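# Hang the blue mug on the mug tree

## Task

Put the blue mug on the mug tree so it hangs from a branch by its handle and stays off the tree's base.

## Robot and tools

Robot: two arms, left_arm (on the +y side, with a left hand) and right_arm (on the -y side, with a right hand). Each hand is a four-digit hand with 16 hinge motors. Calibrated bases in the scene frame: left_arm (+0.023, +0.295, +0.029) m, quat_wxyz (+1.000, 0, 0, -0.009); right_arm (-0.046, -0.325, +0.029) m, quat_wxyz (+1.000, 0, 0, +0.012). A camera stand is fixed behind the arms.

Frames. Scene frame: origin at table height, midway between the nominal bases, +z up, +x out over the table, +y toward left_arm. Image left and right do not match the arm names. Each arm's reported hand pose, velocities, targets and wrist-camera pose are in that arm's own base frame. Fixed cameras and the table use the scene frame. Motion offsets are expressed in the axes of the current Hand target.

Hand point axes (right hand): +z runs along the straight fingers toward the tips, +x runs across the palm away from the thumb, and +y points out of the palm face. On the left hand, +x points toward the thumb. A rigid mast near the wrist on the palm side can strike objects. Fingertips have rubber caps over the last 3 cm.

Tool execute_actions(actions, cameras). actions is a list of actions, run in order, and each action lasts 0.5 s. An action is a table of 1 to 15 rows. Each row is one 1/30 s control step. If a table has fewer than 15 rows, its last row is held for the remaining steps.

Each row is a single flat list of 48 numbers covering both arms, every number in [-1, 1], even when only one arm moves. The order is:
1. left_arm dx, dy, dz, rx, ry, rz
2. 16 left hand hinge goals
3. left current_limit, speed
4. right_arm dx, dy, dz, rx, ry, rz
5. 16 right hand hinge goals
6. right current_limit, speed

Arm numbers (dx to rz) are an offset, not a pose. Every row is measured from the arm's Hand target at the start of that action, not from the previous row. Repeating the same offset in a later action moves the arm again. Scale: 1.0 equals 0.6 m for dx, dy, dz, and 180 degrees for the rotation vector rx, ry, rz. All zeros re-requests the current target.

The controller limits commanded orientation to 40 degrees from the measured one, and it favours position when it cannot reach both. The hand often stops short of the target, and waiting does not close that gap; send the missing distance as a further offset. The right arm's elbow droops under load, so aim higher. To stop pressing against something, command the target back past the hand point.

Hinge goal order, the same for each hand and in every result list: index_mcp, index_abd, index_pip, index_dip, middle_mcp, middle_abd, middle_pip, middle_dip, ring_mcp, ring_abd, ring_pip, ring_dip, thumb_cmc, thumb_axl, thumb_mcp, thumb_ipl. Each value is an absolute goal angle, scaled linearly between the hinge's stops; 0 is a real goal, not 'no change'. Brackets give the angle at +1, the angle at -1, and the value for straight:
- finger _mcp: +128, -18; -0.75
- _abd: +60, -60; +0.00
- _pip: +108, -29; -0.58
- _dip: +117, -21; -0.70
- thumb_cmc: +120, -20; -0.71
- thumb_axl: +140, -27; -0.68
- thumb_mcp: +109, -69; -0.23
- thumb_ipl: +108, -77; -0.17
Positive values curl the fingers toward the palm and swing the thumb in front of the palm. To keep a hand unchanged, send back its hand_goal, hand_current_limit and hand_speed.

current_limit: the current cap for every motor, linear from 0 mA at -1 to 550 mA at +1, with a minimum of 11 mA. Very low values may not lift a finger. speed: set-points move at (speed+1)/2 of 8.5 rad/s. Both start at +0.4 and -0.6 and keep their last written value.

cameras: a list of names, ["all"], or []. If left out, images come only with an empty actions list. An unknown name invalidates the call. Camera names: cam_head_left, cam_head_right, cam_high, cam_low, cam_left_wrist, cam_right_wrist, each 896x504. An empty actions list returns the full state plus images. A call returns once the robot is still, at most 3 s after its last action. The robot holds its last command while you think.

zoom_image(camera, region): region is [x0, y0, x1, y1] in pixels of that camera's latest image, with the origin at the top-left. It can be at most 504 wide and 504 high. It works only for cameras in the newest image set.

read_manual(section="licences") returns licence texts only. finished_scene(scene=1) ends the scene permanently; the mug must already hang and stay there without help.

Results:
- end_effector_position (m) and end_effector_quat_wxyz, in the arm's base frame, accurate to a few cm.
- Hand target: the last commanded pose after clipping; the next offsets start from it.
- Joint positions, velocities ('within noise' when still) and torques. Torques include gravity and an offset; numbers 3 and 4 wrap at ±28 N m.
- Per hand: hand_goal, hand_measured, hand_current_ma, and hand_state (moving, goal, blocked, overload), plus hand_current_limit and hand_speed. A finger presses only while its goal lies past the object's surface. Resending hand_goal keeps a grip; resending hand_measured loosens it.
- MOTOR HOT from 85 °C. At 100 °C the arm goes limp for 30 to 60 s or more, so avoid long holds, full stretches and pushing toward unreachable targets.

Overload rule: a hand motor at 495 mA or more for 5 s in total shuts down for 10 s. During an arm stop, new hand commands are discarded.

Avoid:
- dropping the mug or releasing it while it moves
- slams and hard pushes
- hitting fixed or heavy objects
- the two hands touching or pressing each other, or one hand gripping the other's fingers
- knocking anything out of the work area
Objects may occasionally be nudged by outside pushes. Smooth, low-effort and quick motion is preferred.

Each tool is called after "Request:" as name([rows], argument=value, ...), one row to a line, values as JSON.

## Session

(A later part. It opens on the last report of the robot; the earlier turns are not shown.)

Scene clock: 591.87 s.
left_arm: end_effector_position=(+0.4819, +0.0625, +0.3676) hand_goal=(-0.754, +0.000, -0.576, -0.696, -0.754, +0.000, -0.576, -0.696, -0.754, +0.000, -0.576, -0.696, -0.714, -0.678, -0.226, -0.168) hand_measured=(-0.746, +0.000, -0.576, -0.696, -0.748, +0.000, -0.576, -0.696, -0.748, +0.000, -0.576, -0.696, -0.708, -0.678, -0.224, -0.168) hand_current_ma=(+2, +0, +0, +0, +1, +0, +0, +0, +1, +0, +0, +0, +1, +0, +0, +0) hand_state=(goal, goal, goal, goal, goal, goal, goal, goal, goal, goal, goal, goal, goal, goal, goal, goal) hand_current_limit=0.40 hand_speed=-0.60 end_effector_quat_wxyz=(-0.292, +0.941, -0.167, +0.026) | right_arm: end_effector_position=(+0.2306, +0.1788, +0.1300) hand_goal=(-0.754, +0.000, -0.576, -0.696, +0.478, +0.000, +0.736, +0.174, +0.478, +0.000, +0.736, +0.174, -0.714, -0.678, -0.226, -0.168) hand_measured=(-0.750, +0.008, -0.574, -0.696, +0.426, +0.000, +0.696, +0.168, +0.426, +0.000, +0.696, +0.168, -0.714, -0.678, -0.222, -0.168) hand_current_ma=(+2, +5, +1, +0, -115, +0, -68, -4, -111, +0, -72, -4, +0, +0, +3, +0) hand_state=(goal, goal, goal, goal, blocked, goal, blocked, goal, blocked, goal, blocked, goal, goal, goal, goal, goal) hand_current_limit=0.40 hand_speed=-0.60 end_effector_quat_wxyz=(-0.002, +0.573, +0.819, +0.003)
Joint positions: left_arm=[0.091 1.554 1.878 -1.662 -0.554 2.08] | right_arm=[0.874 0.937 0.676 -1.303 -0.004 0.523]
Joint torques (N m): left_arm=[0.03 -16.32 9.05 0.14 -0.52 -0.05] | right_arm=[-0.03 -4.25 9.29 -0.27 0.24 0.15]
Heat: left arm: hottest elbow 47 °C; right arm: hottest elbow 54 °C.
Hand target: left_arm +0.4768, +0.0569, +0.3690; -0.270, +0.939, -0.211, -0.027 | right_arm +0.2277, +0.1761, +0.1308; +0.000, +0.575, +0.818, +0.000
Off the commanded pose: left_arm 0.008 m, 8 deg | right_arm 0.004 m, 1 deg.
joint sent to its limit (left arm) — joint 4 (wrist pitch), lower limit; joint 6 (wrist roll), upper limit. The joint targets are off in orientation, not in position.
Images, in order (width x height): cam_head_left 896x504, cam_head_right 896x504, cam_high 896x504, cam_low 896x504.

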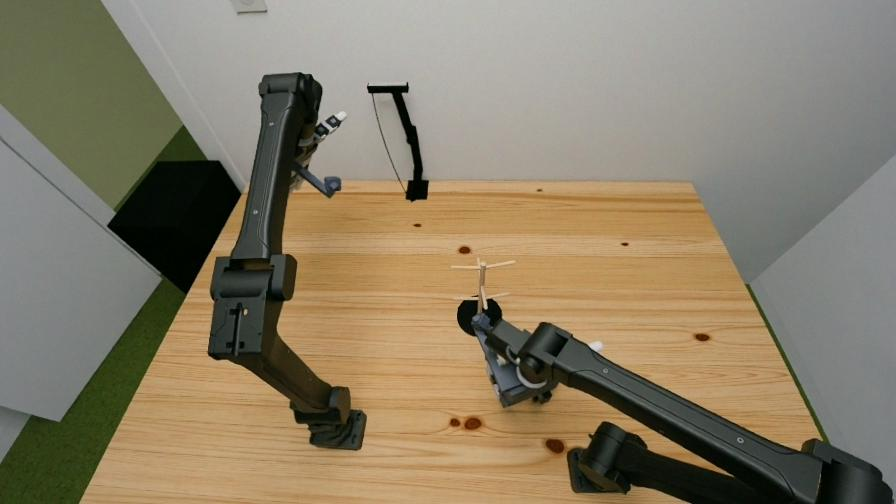

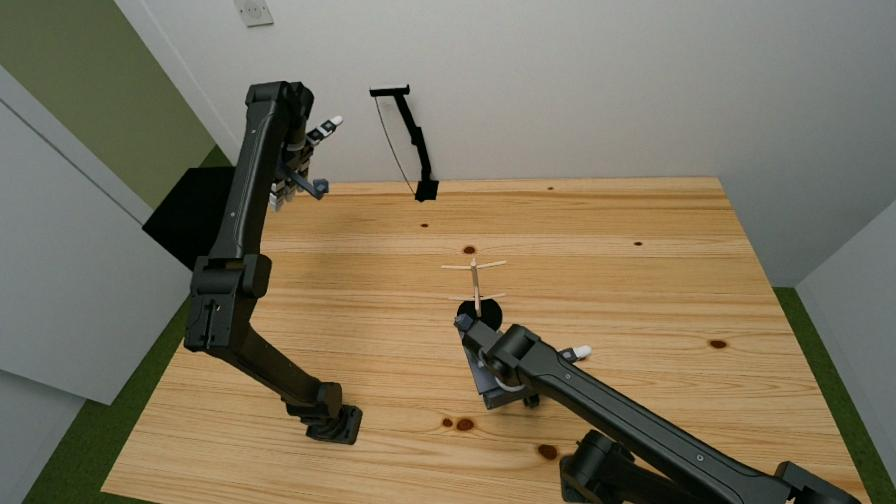

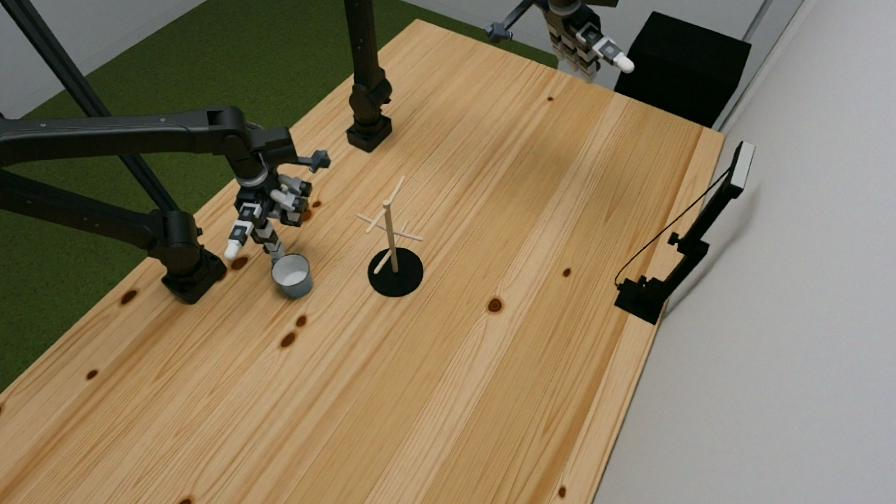

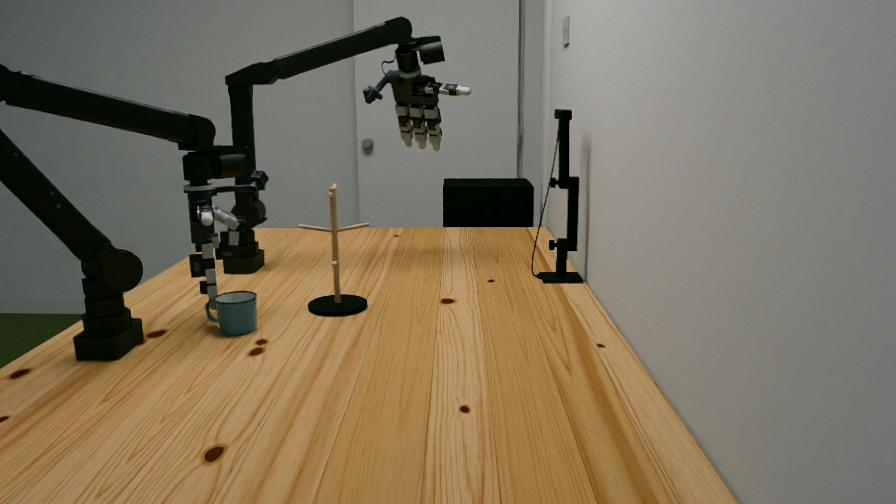

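Request:
execute_actions([
  [[0,0,0,0,0,0,-0.754,0,-0.576,-0.696,-0.754,0,-0.576,-0.696,-0.754,0,-0.576,-0.696,-0.714,-0.678,-0.226,-0.168,0.4,-0.6,-0.0217,-0.0193,0,0,0,0,-0.754,0,-0.576,-0.696,0.479,0,0.737,0.174,0.479,0,0.737,0.174,-0.714,-0.678,-0.226,-0.168,0.4,-0.6]],
  [[0,0,0,0,0,0,-0.754,0,-0.576,-0.696,-0.754,0,-0.576,-0.696,-0.754,0,-0.576,-0.696,-0.714,-0.678,-0.226,-0.168,0.4,-0.6,0.031,0.022,0,0,0,0,-0.754,0,-0.576,-0.696,0.479,0,0.737,0.174,0.479,0,0.737,0.174,-0.714,-0.678,-0.226,-0.168,0.4,-0.6]],
  [[0,0,0,0,0,0,-0.754,0,-0.576,-0.696,-0.754,0,-0.576,-0.696,-0.754,0,-0.576,-0.696,-0.714,-0.678,-0.226,-0.168,0.4,-0.6,0,0,-0.1,0,0,0,-0.754,0,-0.576,-0.696,0.479,0,0.737,0.174,0.479,0,0.737,0.174,-0.714,-0.678,-0.226,-0.168,0.4,-0.6]],
], cameras=["cam_low", "cam_high", "cam_head_left", "cam_head_right"])

Request:
zoom_image(camera="cam_low", region=[170, 240, 290, 350])

Request:
zoom_image(camera="cam_high", region=[240, 160, 380, 310])

Scene clock: 655.00 s.
left_arm: end_effector_position=(+0.4819, +0.0625, +0.3676) hand_goal=(-0.754, +0.000, -0.576, -0.696, -0.754, +0.000, -0.576, -0.696, -0.754, +0.000, -0.576, -0.696, -0.714, -0.678, -0.226, -0.168) hand_measured=(-0.746, +0.000, -0.576, -0.696, -0.748, +0.000, -0.576, -0.696, -0.748, +0.000, -0.576, -0.696, -0.708, -0.678, -0.224, -0.168) hand_current_ma=(+2, +0, +0, +0, +1, +0, +0, +0, +1, +0, +0, +0, +1, +0, +0, +0) hand_state=(goal, goal, goal, goal, goal, goal, goal, goal, goal, goal, goal, goal, goal, goal, goal, goal) hand_current_limit=0.40 hand_speed=-0.60 end_effector_quat_wxyz=(-0.292, +0.941, -0.167, +0.026) | right_arm: end_effector_position=(+0.2217, +0.1708, +0.1688) hand_goal=(-0.754, +0.000, -0.576, -0.696, +0.478, +0.000, +0.736, +0.174, +0.478, +0.000, +0.736, +0.174, -0.714, -0.678, -0.226, -0.168) hand_measured=(-0.754, -0.004, -0.576, -0.692, +0.426, +0.000, +0.696, +0.168, +0.426, +0.000, +0.696, +0.168, -0.714, -0.678, -0.222, -0.168) hand_current_ma=(+0, -1, +0, +2, -115, +0, -68, -4, -111, +0, -72, -4, +0, +0, +3, +0) hand_state=(goal, goal, goal, goal, blocked, goal, blocked, goal, blocked, goal, blocked, goal, goal, goal, goal, goal) hand_current_limit=0.40 hand_speed=-0.60 end_effector_quat_wxyz=(-0.002, +0.576, +0.817, -0.021)
Joint positions: left_arm=[0.091 1.554 1.878 -1.662 -0.554 2.08] | right_arm=[0.885 0.912 0.773 -1.474 -0.002 0.543]
Joint torques (N m): left_arm=[0.03 -16.32 9.06 0.16 -0.52 -0.05] | right_arm=[0.73 -3.84 13.68 -0.27 0.15 0.13]
Heat: left arm: hottest elbow 47 °C; right arm: hottest elbow 50 °C.
Hand target: left_arm +0.4768, +0.0569, +0.3690; -0.270, +0.939, -0.211, -0.027 | right_arm +0.2274, +0.1819, +0.1908; +0.000, +0.575, +0.818, +0.000
Off the commanded pose: left_arm 0.008 m, 8 deg | right_arm 0.025 m, 2 deg.
joint sent to its limit (left arm) — joint 4 (wrist pitch), lower limit; joint 6 (wrist roll), upper limit. The joint targets are off in orientation, not in position.
Images, in order (width x height): cam_head_left 896x504, cam_head_right 896x504, cam_high 896x504, cam_low 896x504.

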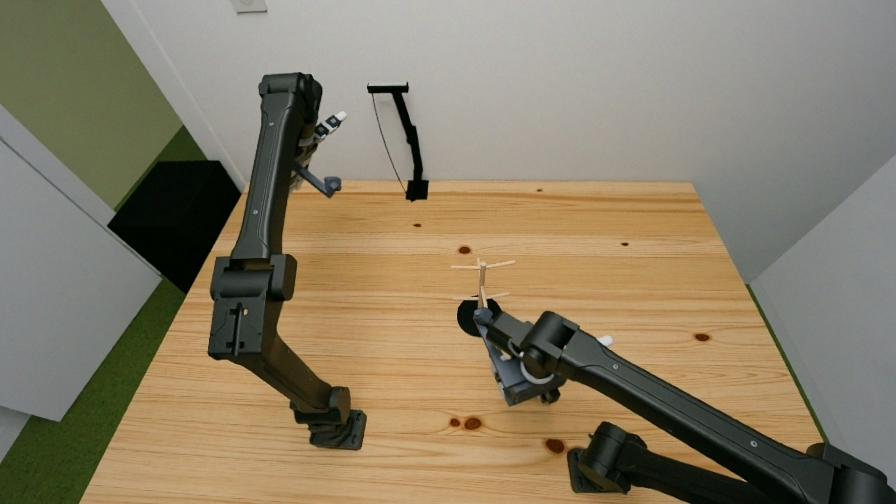

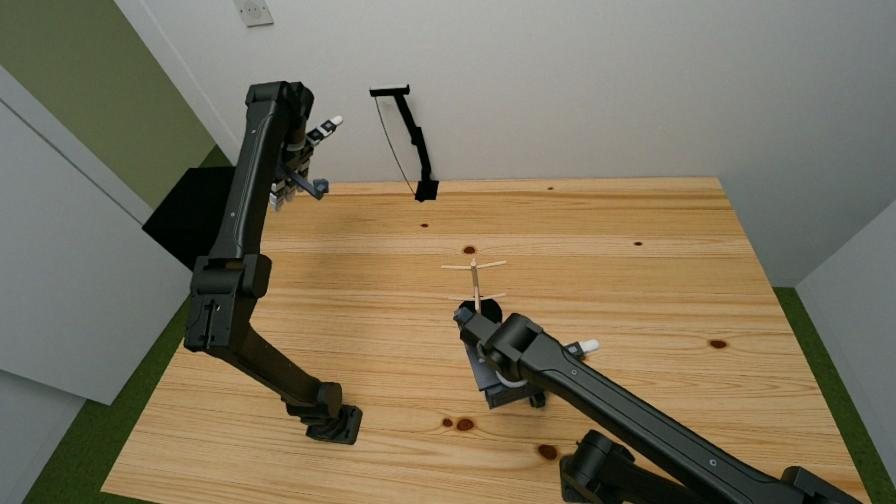

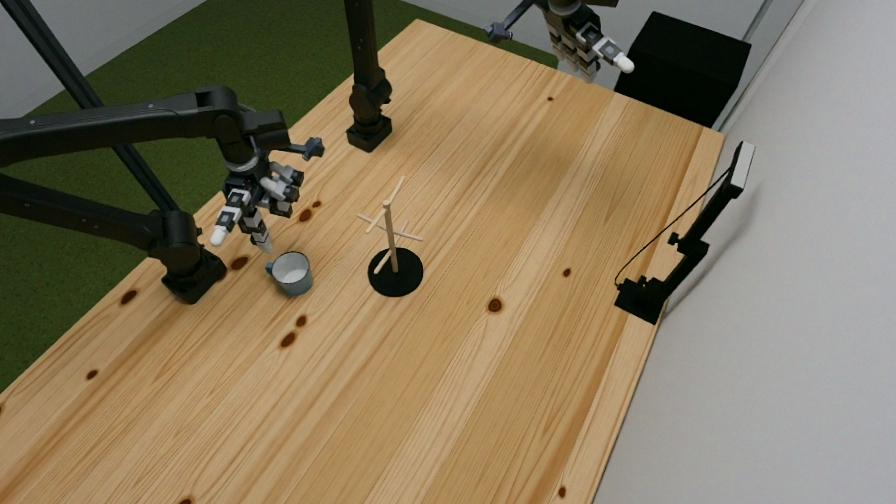

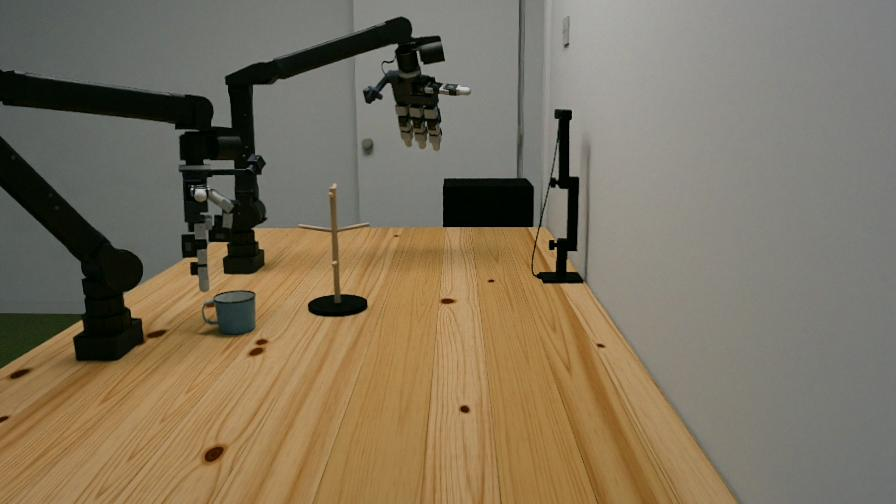

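Scaled by 4.200 from the camera's 896x504 image, which has a finer 1280x720 frame.

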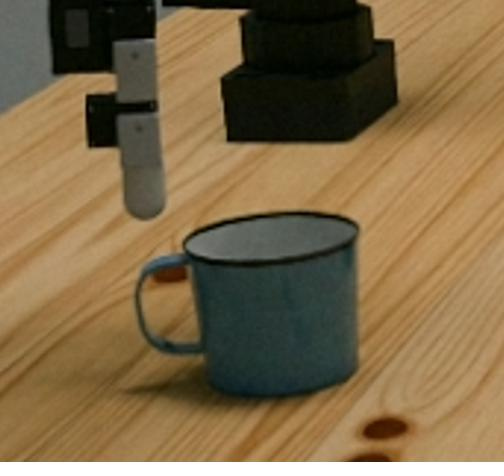

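Scaled by 3.360 from the camera's 896x504 image, which has a finer 1280x720 frame.

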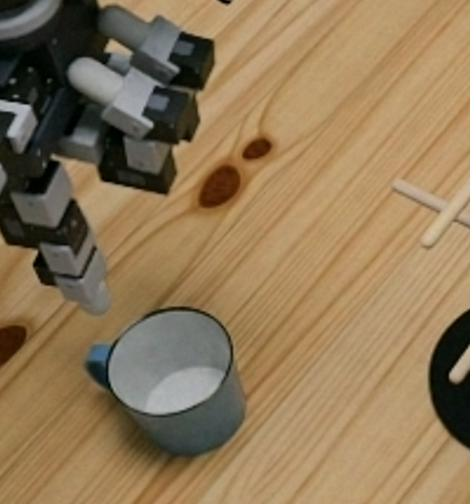

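Request:
execute_actions([
  [[0,0,0,0,0,0,-0.754,0,-0.576,-0.696,-0.754,0,-0.576,-0.696,-0.754,0,-0.576,-0.696,-0.714,-0.678,-0.226,-0.168,0.4,-0.6,0,0,-0.1333,0,0,0,-0.754,0,-0.576,-0.696,0.479,0,0.737,0.174,0.479,0,0.737,0.174,-0.714,-0.678,-0.226,-0.168,0.4,-0.6]],
  [[0,0,0,0,0,0,-0.754,0,-0.576,-0.696,-0.754,0,-0.576,-0.696,-0.754,0,-0.576,-0.696,-0.714,-0.678,-0.226,-0.168,0.4,-0.6,-0.1675,-0.0368,0,0,0,0.157,-0.754,0,-0.576,-0.696,0.479,0,0.737,0.174,0.479,0,0.737,0.174,-0.714,-0.678,-0.226,-0.168,0.4,-0.6]],
  [[0,0,0,0,0,0,-0.754,0,-0.576,-0.696,-0.754,0,-0.576,-0.696,-0.754,0,-0.576,-0.696,-0.714,-0.678,-0.226,-0.168,0.4,-0.6,-0.121,0.0245,0,0,0,0.157,-0.754,0,-0.576,-0.696,0.479,0,0.737,0.174,0.479,0,0.737,0.174,-0.714,-0.678,-0.226,-0.168,0.4,-0.6]],
  [[0,0,0,0,0,0,-0.754,0,-0.576,-0.696,-0.754,0,-0.576,-0.696,-0.754,0,-0.576,-0.696,-0.714,-0.678,-0.226,-0.168,0.4,-0.6,-0.0912,0.0383,0,0,0,0.157,-0.754,0,-0.576,-0.696,0.479,0,0.737,0.174,0.479,0,0.737,0.174,-0.714,-0.678,-0.226,-0.168,0.4,-0.6]],
  [[0,0,0,0,0,0,-0.754,0,-0.576,-0.696,-0.754,0,-0.576,-0.696,-0.754,0,-0.576,-0.696,-0.714,-0.678,-0.226,-0.168,0.4,-0.6,-0.0547,0.0312,0,0,0,0.157,-0.754,0,-0.576,-0.696,0.479,0,0.737,0.174,0.479,0,0.737,0.174,-0.714,-0.678,-0.226,-0.168,0.4,-0.6]],
], cameras=["all"])

Request:
zoom_image(camera="cam_head_left", region=[440, 240, 600, 410])

Request:
zoom_image(camera="cam_head_right", region=[440, 240, 600, 410])

Scene clock: 676.53 s.
left_arm: end_effector_position=(+0.4819, +0.0625, +0.3676) hand_goal=(-0.754, +0.000, -0.576, -0.696, -0.754, +0.000, -0.576, -0.696, -0.754, +0.000, -0.576, -0.696, -0.714, -0.678, -0.226, -0.168) hand_measured=(-0.746, +0.000, -0.576, -0.696, -0.748, +0.000, -0.576, -0.696, -0.748, +0.000, -0.576, -0.696, -0.708, -0.678, -0.224, -0.168) hand_current_ma=(+2, +0, +0, +0, +1, +0, +0, +0, +1, +0, +0, +0, +1, +0, +0, +0) hand_state=(goal, goal, goal, goal, goal, goal, goal, goal, goal, goal, goal, goal, goal, goal, goal, goal) hand_current_limit=0.40 hand_speed=-0.60 end_effector_quat_wxyz=(-0.292, +0.941, -0.167, +0.026) | right_arm: end_effector_position=(+0.1967, -0.0794, +0.2531) hand_goal=(-0.754, +0.000, -0.576, -0.696, +0.478, +0.000, +0.736, +0.174, +0.478, +0.000, +0.736, +0.174, -0.714, -0.678, -0.226, -0.168) hand_measured=(-0.754, -0.002, -0.576, -0.694, +0.426, +0.000, +0.696, +0.168, +0.426, +0.000, +0.696, +0.168, -0.714, -0.678, -0.222, -0.168) hand_current_ma=(+0, -1, +0, +1, -115, +0, -68, -4, -111, +0, -72, -4, +0, +0, +3, +0) hand_state=(goal, goal, goal, goal, blocked, goal, blocked, goal, blocked, goal, blocked, goal, goal, goal, goal, goal) hand_current_limit=0.40 hand_speed=-0.60 end_effector_quat_wxyz=(-0.002, +1.000, -0.014, -0.025)
Joint positions: left_arm=[0.091 1.554 1.878 -1.662 -0.554 2.08] | right_arm=[0.019 0.939 1 -1.682 -0.006 1.617]
Joint torques (N m): left_arm=[0.09 -16.26 9.05 0.16 -0.52 -0.05] | right_arm=[-1.14 -2.78 13.86 0.16 0.31 0.23]
Heat: left arm: hottest elbow 47 °C; right arm: hottest elbow 55 °C.
Hand target: left_arm +0.4768, +0.0569, +0.3690; -0.270, +0.939, -0.211, -0.027 | right_arm +0.2085, -0.0825, +0.2708; +0.000, +1.000, -0.028, +0.000
Off the commanded pose: left_arm 0.008 m, 8 deg | right_arm 0.022 m, 3 deg.
joint sent to its limit (left arm) — joint 4 (wrist pitch), lower limit; joint 6 (wrist roll), upper limit. The joint targets are off in orientation, not in position.
camera_calibration:
cam_left_wrist: T_world_to_cam=[[-0.576026, 0.731629, 0.364572, 0.0661384], [0.461759, -0.076786, 0.883676, -0.585115], [0.674517, 0.677364, -0.293605, -0.138923], [0, 0, 0, 1]] pos_world=[0.401985, 0.00078419, 0.452151]
cam_right_wrist: T_world_to_cam=[[-0.747002, -0.664548, 0.0190975, 0.116952], [-0.403382, 0.475892, 0.781543, -0.130991], [-0.528461, 0.57611, -0.623559, 0.434603], [0, 0, 0, 1]] pos_world=[0.264194, -0.110321, 0.371142]

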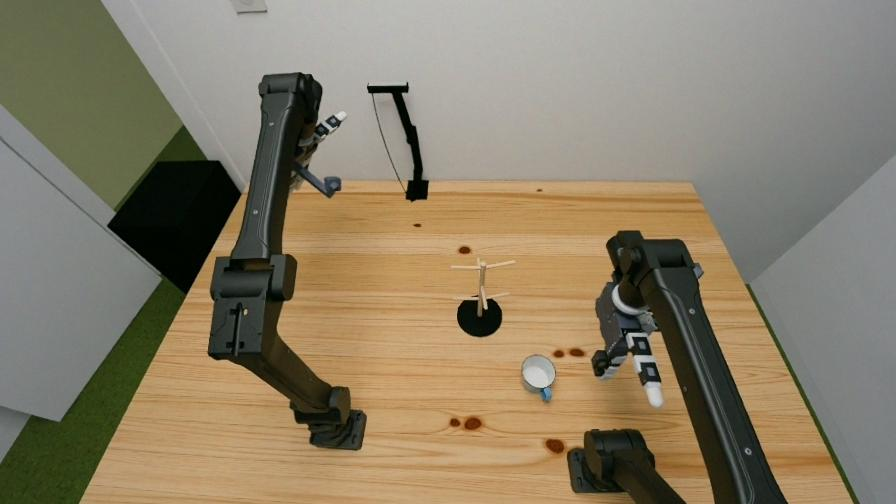

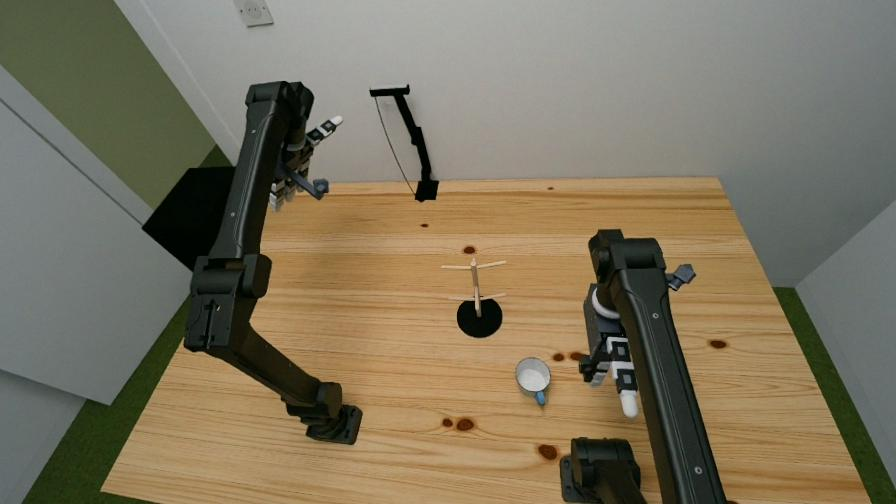

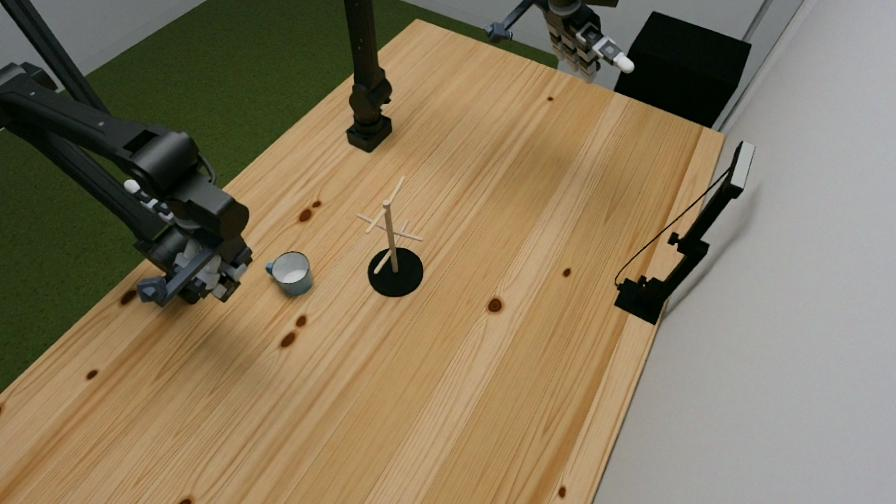

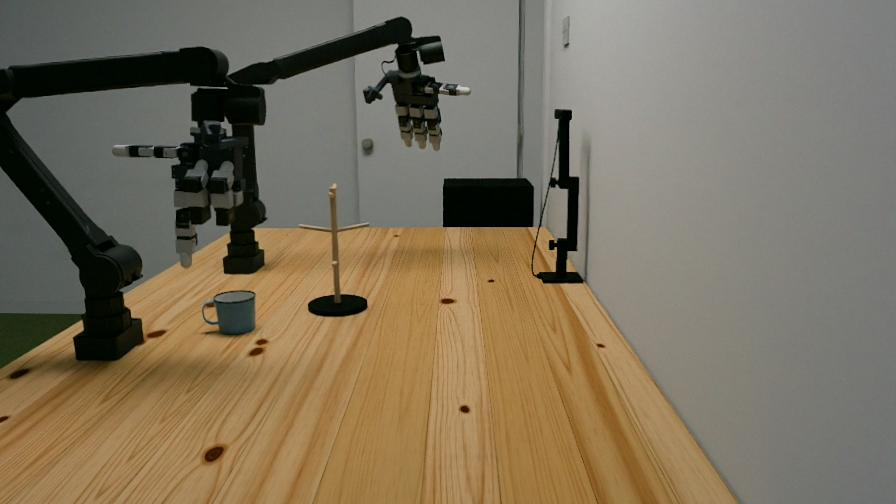

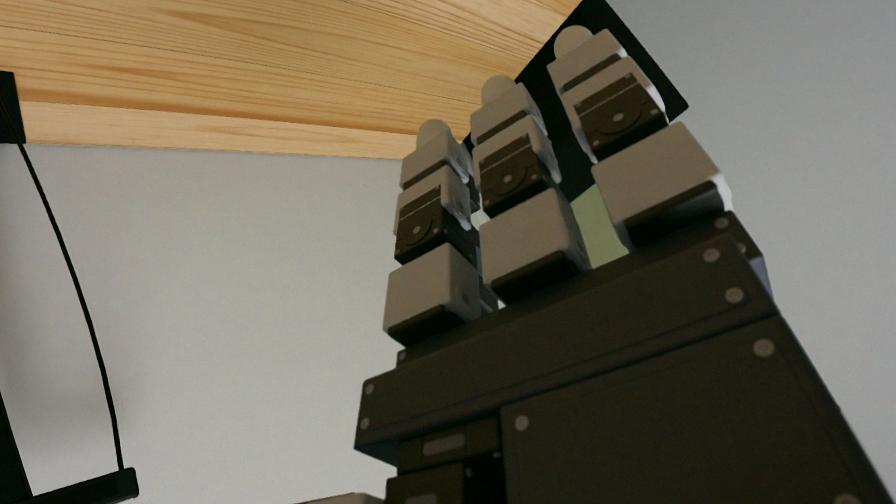

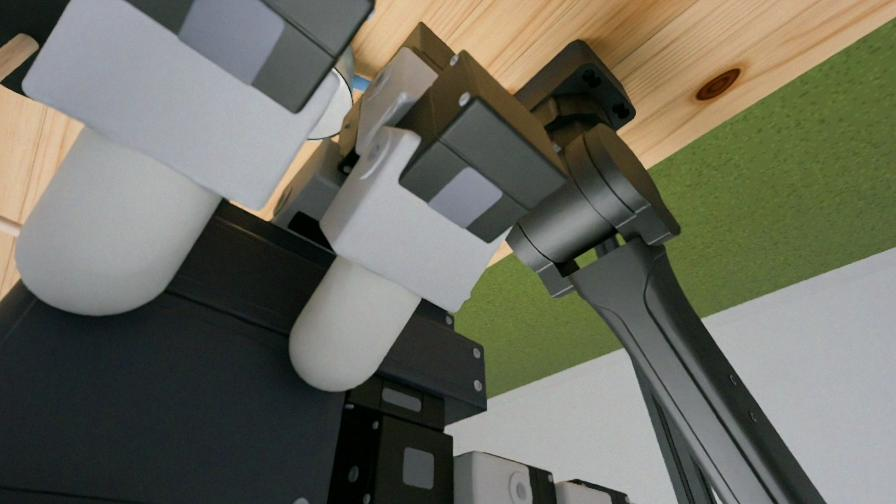

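Scaled by 2.965 from the camera's 896x504 image, which has a finer 1280x720 frame.

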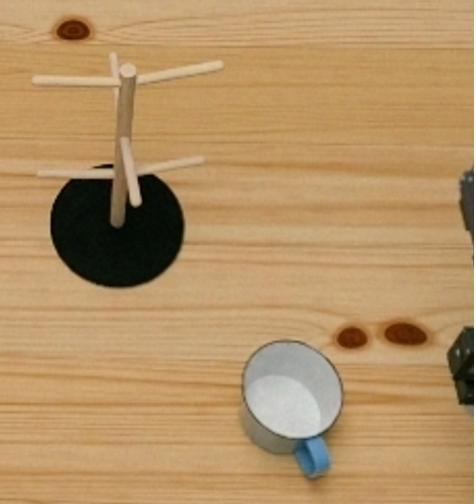

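Scaled by 2.965 from the camera's 896x504 image, which has a finer 1280x720 frame.

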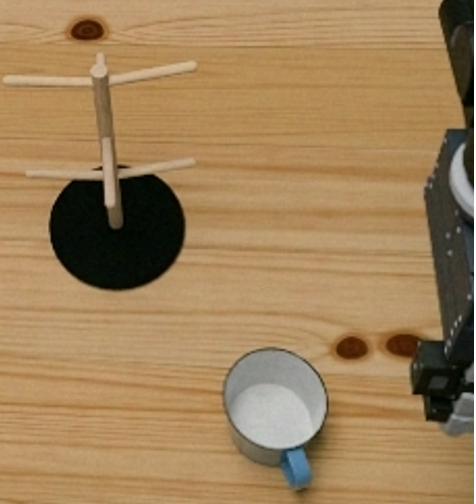

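Request:
execute_actions([
  [[0,0,0,0,0,0,-0.754,0,-0.576,-0.696,-0.754,0,-0.576,-0.696,-0.754,0,-0.576,-0.696,-0.714,-0.678,-0.226,-0.168,0.4,-0.6,0.0097,-0.1252,0.0358,0.1333,0,-0.0389,-0.3425,0.133,0.0803,-0.696,-0.3425,0,0.0803,-0.696,-0.85,0,-0.576,-0.696,0.643,-0.678,-0.337,-0.168,0.4,-0.6]],
  [[0,0,0,0,0,0,-0.754,0,-0.576,-0.696,-0.754,0,-0.576,-0.696,-0.754,0,-0.576,-0.696,-0.714,-0.678,-0.226,-0.168,0.4,-0.6,0.0085,-0.1243,0.0642,0.1333,0,0,-0.3425,0.133,0.0803,-0.696,-0.3425,0,0.0803,-0.696,-0.85,0,-0.576,-0.696,0.643,-0.678,-0.337,-0.168,0.4,-0.6]],
  [[0,0,0,0,0,0,-0.754,0,-0.576,-0.696,-0.754,0,-0.576,-0.696,-0.754,0,-0.576,-0.696,-0.714,-0.678,-0.226,-0.168,0.4,-0.6,0.007,-0.0768,0.105,0.1333,0,0,-0.3425,0.133,0.0803,-0.696,-0.3425,0,0.0803,-0.696,-0.85,0,-0.576,-0.696,0.643,-0.678,-0.337,-0.168,0.4,-0.6]],
], cameras=["all"])

Scene clock: 721.83 s.
left_arm: end_effector_position=(+0.4819, +0.0625, +0.3676) hand_goal=(-0.754, +0.000, -0.576, -0.696, -0.754, +0.000, -0.576, -0.696, -0.754, +0.000, -0.576, -0.696, -0.714, -0.678, -0.226, -0.168) hand_measured=(-0.746, +0.000, -0.576, -0.696, -0.748, +0.000, -0.576, -0.696, -0.748, +0.000, -0.576, -0.696, -0.708, -0.678, -0.224, -0.168) hand_current_ma=(+2, +0, +0, +0, +1, +0, +0, +0, +1, +0, +0, +0, +1, +0, +0, +0) hand_state=(goal, goal, goal, goal, goal, goal, goal, goal, goal, goal, goal, goal, goal, goal, goal, goal) hand_current_limit=0.40 hand_speed=-0.60 end_effector_quat_wxyz=(-0.292, +0.941, -0.167, +0.026) | right_arm: end_effector_position=(+0.2193, +0.1493, +0.2363) hand_goal=(-0.342, +0.132, +0.080, -0.696, -0.342, +0.000, +0.080, -0.696, -0.850, +0.000, -0.576, -0.696, +0.642, -0.678, -0.338, -0.168) hand_measured=(-0.338, +0.128, +0.078, -0.694, -0.338, +0.000, +0.080, -0.694, -0.834, +0.000, -0.570, -0.694, +0.640, -0.678, -0.332, -0.168) hand_current_ma=(+3, -2, -1, +1, +3, +0, +0, +1, +20, +0, +4, +1, -1, +0, +5, +0) hand_state=(goal, goal, goal, goal, goal, goal, goal, goal, goal, goal, goal, goal, goal, goal, goal, goal) hand_current_limit=0.40 hand_speed=-0.60 end_effector_quat_wxyz=(-0.585, +0.810, +0.031, -0.007)
Joint positions: left_arm=[0.091 1.554 1.878 -1.662 -0.554 2.08] | right_arm=[0.053 0.975 0.881 -1.464 -1.25 1.557]
Joint torques (N m): left_arm=[0.09 -16.26 9.06 0.14 -0.52 -0.05] | right_arm=[1.03 -4.19 9.39 0.58 -1.55 0.18]
Heat: left arm: hottest elbow 47 °C; right arm: hottest elbow 55 °C.
Hand target: left_arm +0.4768, +0.0569, +0.3690; -0.270, +0.939, -0.211, -0.027 | right_arm +0.2181, +0.1538, +0.2367; -0.587, +0.809, +0.032, -0.009
Off the commanded pose: left_arm 0.008 m, 8 deg | right_arm 0.005 m, 0 deg.
joint sent to its limit (left arm) — joint 4 (wrist pitch), lower limit; joint 6 (wrist roll), upper limit. The joint targets are off in orientation, not in position.
camera_calibration:
cam_left_wrist: T_world_to_cam=[[-0.576026, 0.731629, 0.364572, 0.0661384], [0.461759, -0.076786, 0.883676, -0.585115], [0.674517, 0.677364, -0.293605, -0.138923], [0, 0, 0, 1]] pos_world=[0.401985, 0.00078419, 0.452151]
cam_right_wrist: T_world_to_cam=[[-0.699268, -0.241844, -0.672708, 0.376086], [-0.438784, -0.5977, 0.670987, -0.0233802], [-0.564351, 0.764373, 0.311835, 0.0630702], [0, 0, 0, 1]] pos_world=[0.28832, 0.0287706, 0.249016]

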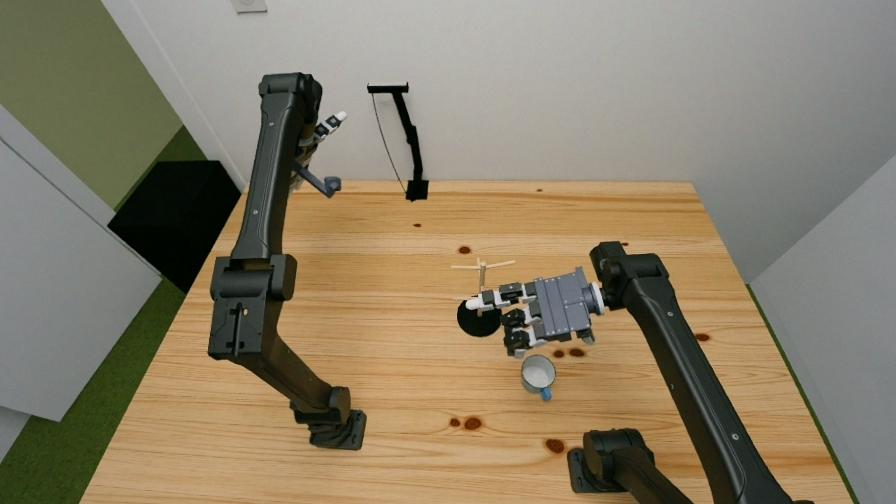

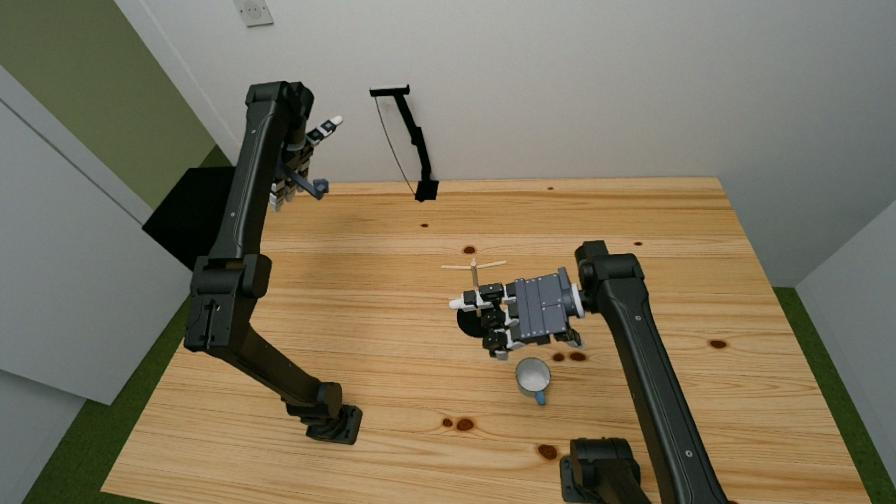

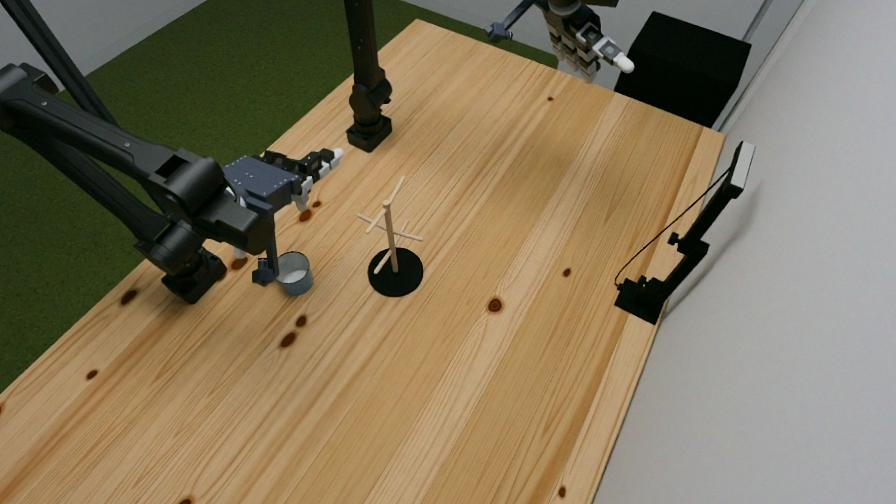

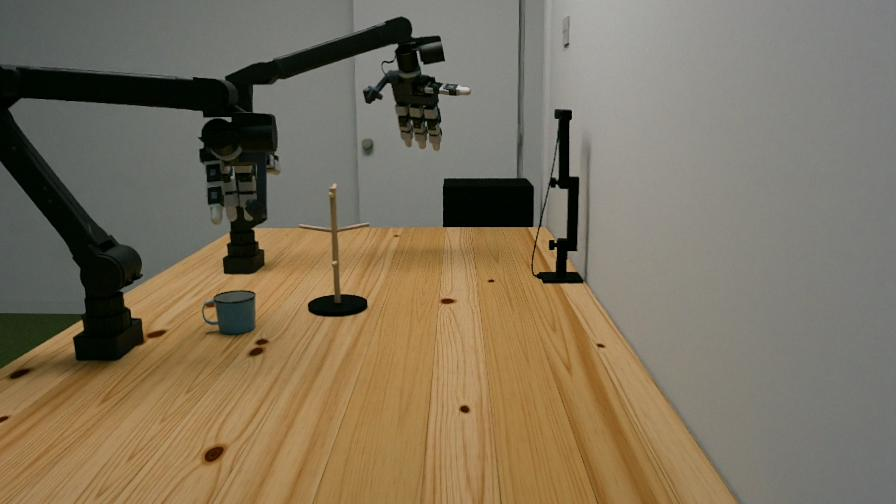

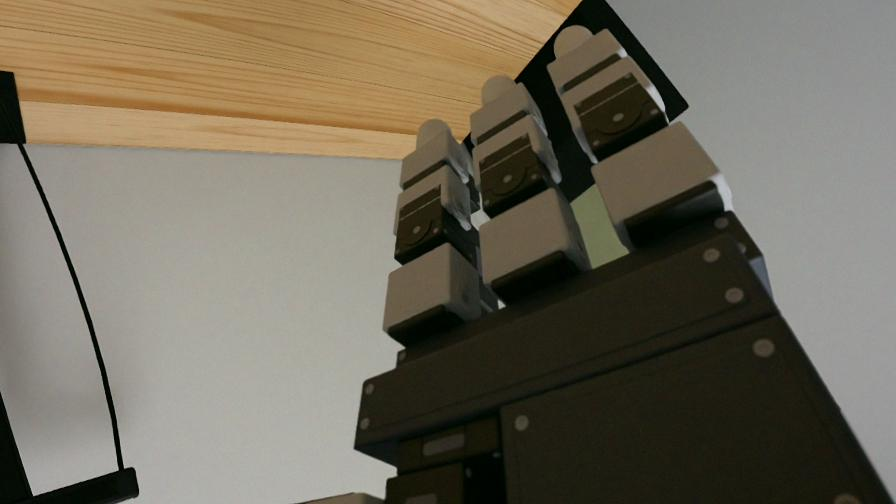

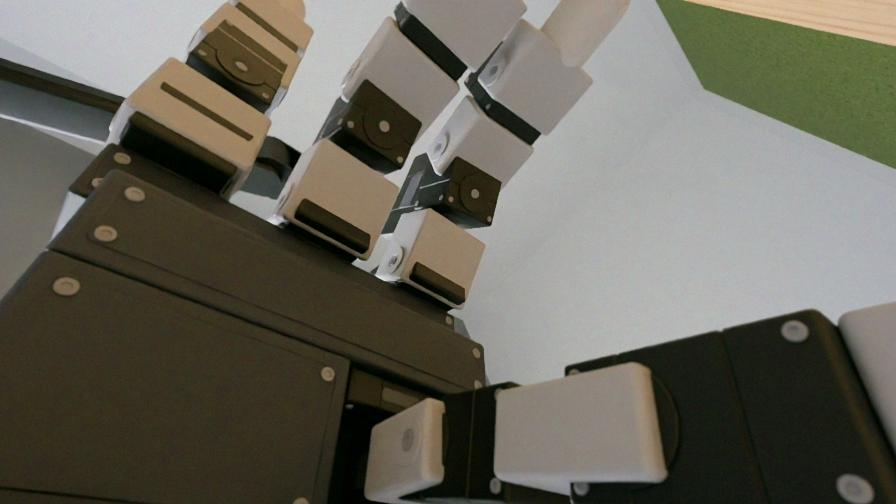

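Request:
zoom_image(camera="cam_head_left", region=[450, 250, 620, 410])

Request:
zoom_image(camera="cam_head_right", region=[440, 250, 610, 410])

Request:
zoom_image(camera="cam_low", region=[170, 130, 310, 350])

Request:
zoom_image(camera="cam_high", region=[200, 130, 360, 310])

Scaled by 2.965 from the camera's 896x504 image, which has a finer 1280x720 frame.

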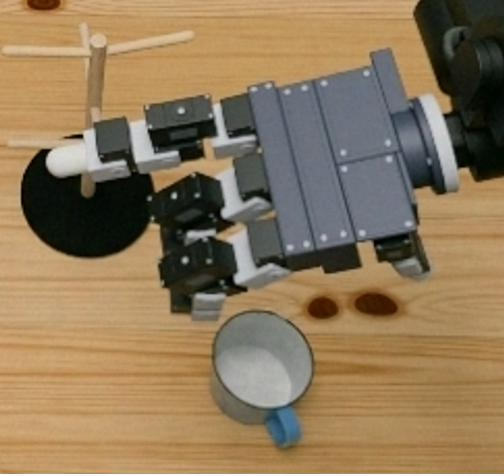

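Scaled by 2.965 from the camera's 896x504 image, which has a finer 1280x720 frame.

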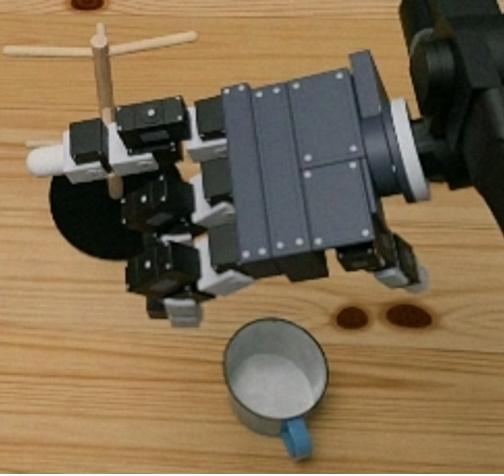

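Scaled by 2.291 from the camera's 896x504 image, which has a finer 1280x720 frame.

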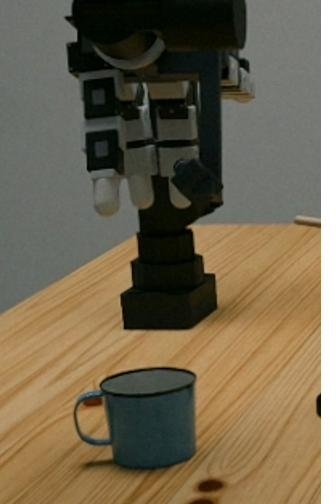

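Scaled by 2.800 from the camera's 896x504 image, which has a finer 1280x720 frame.

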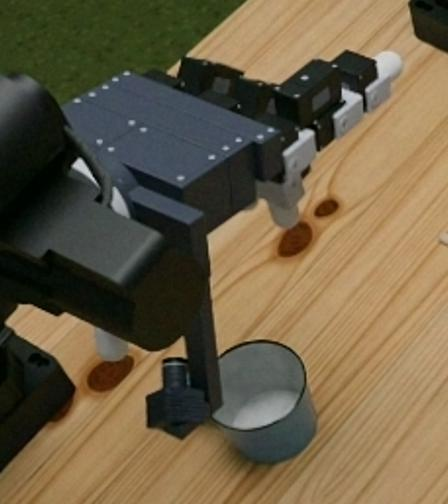

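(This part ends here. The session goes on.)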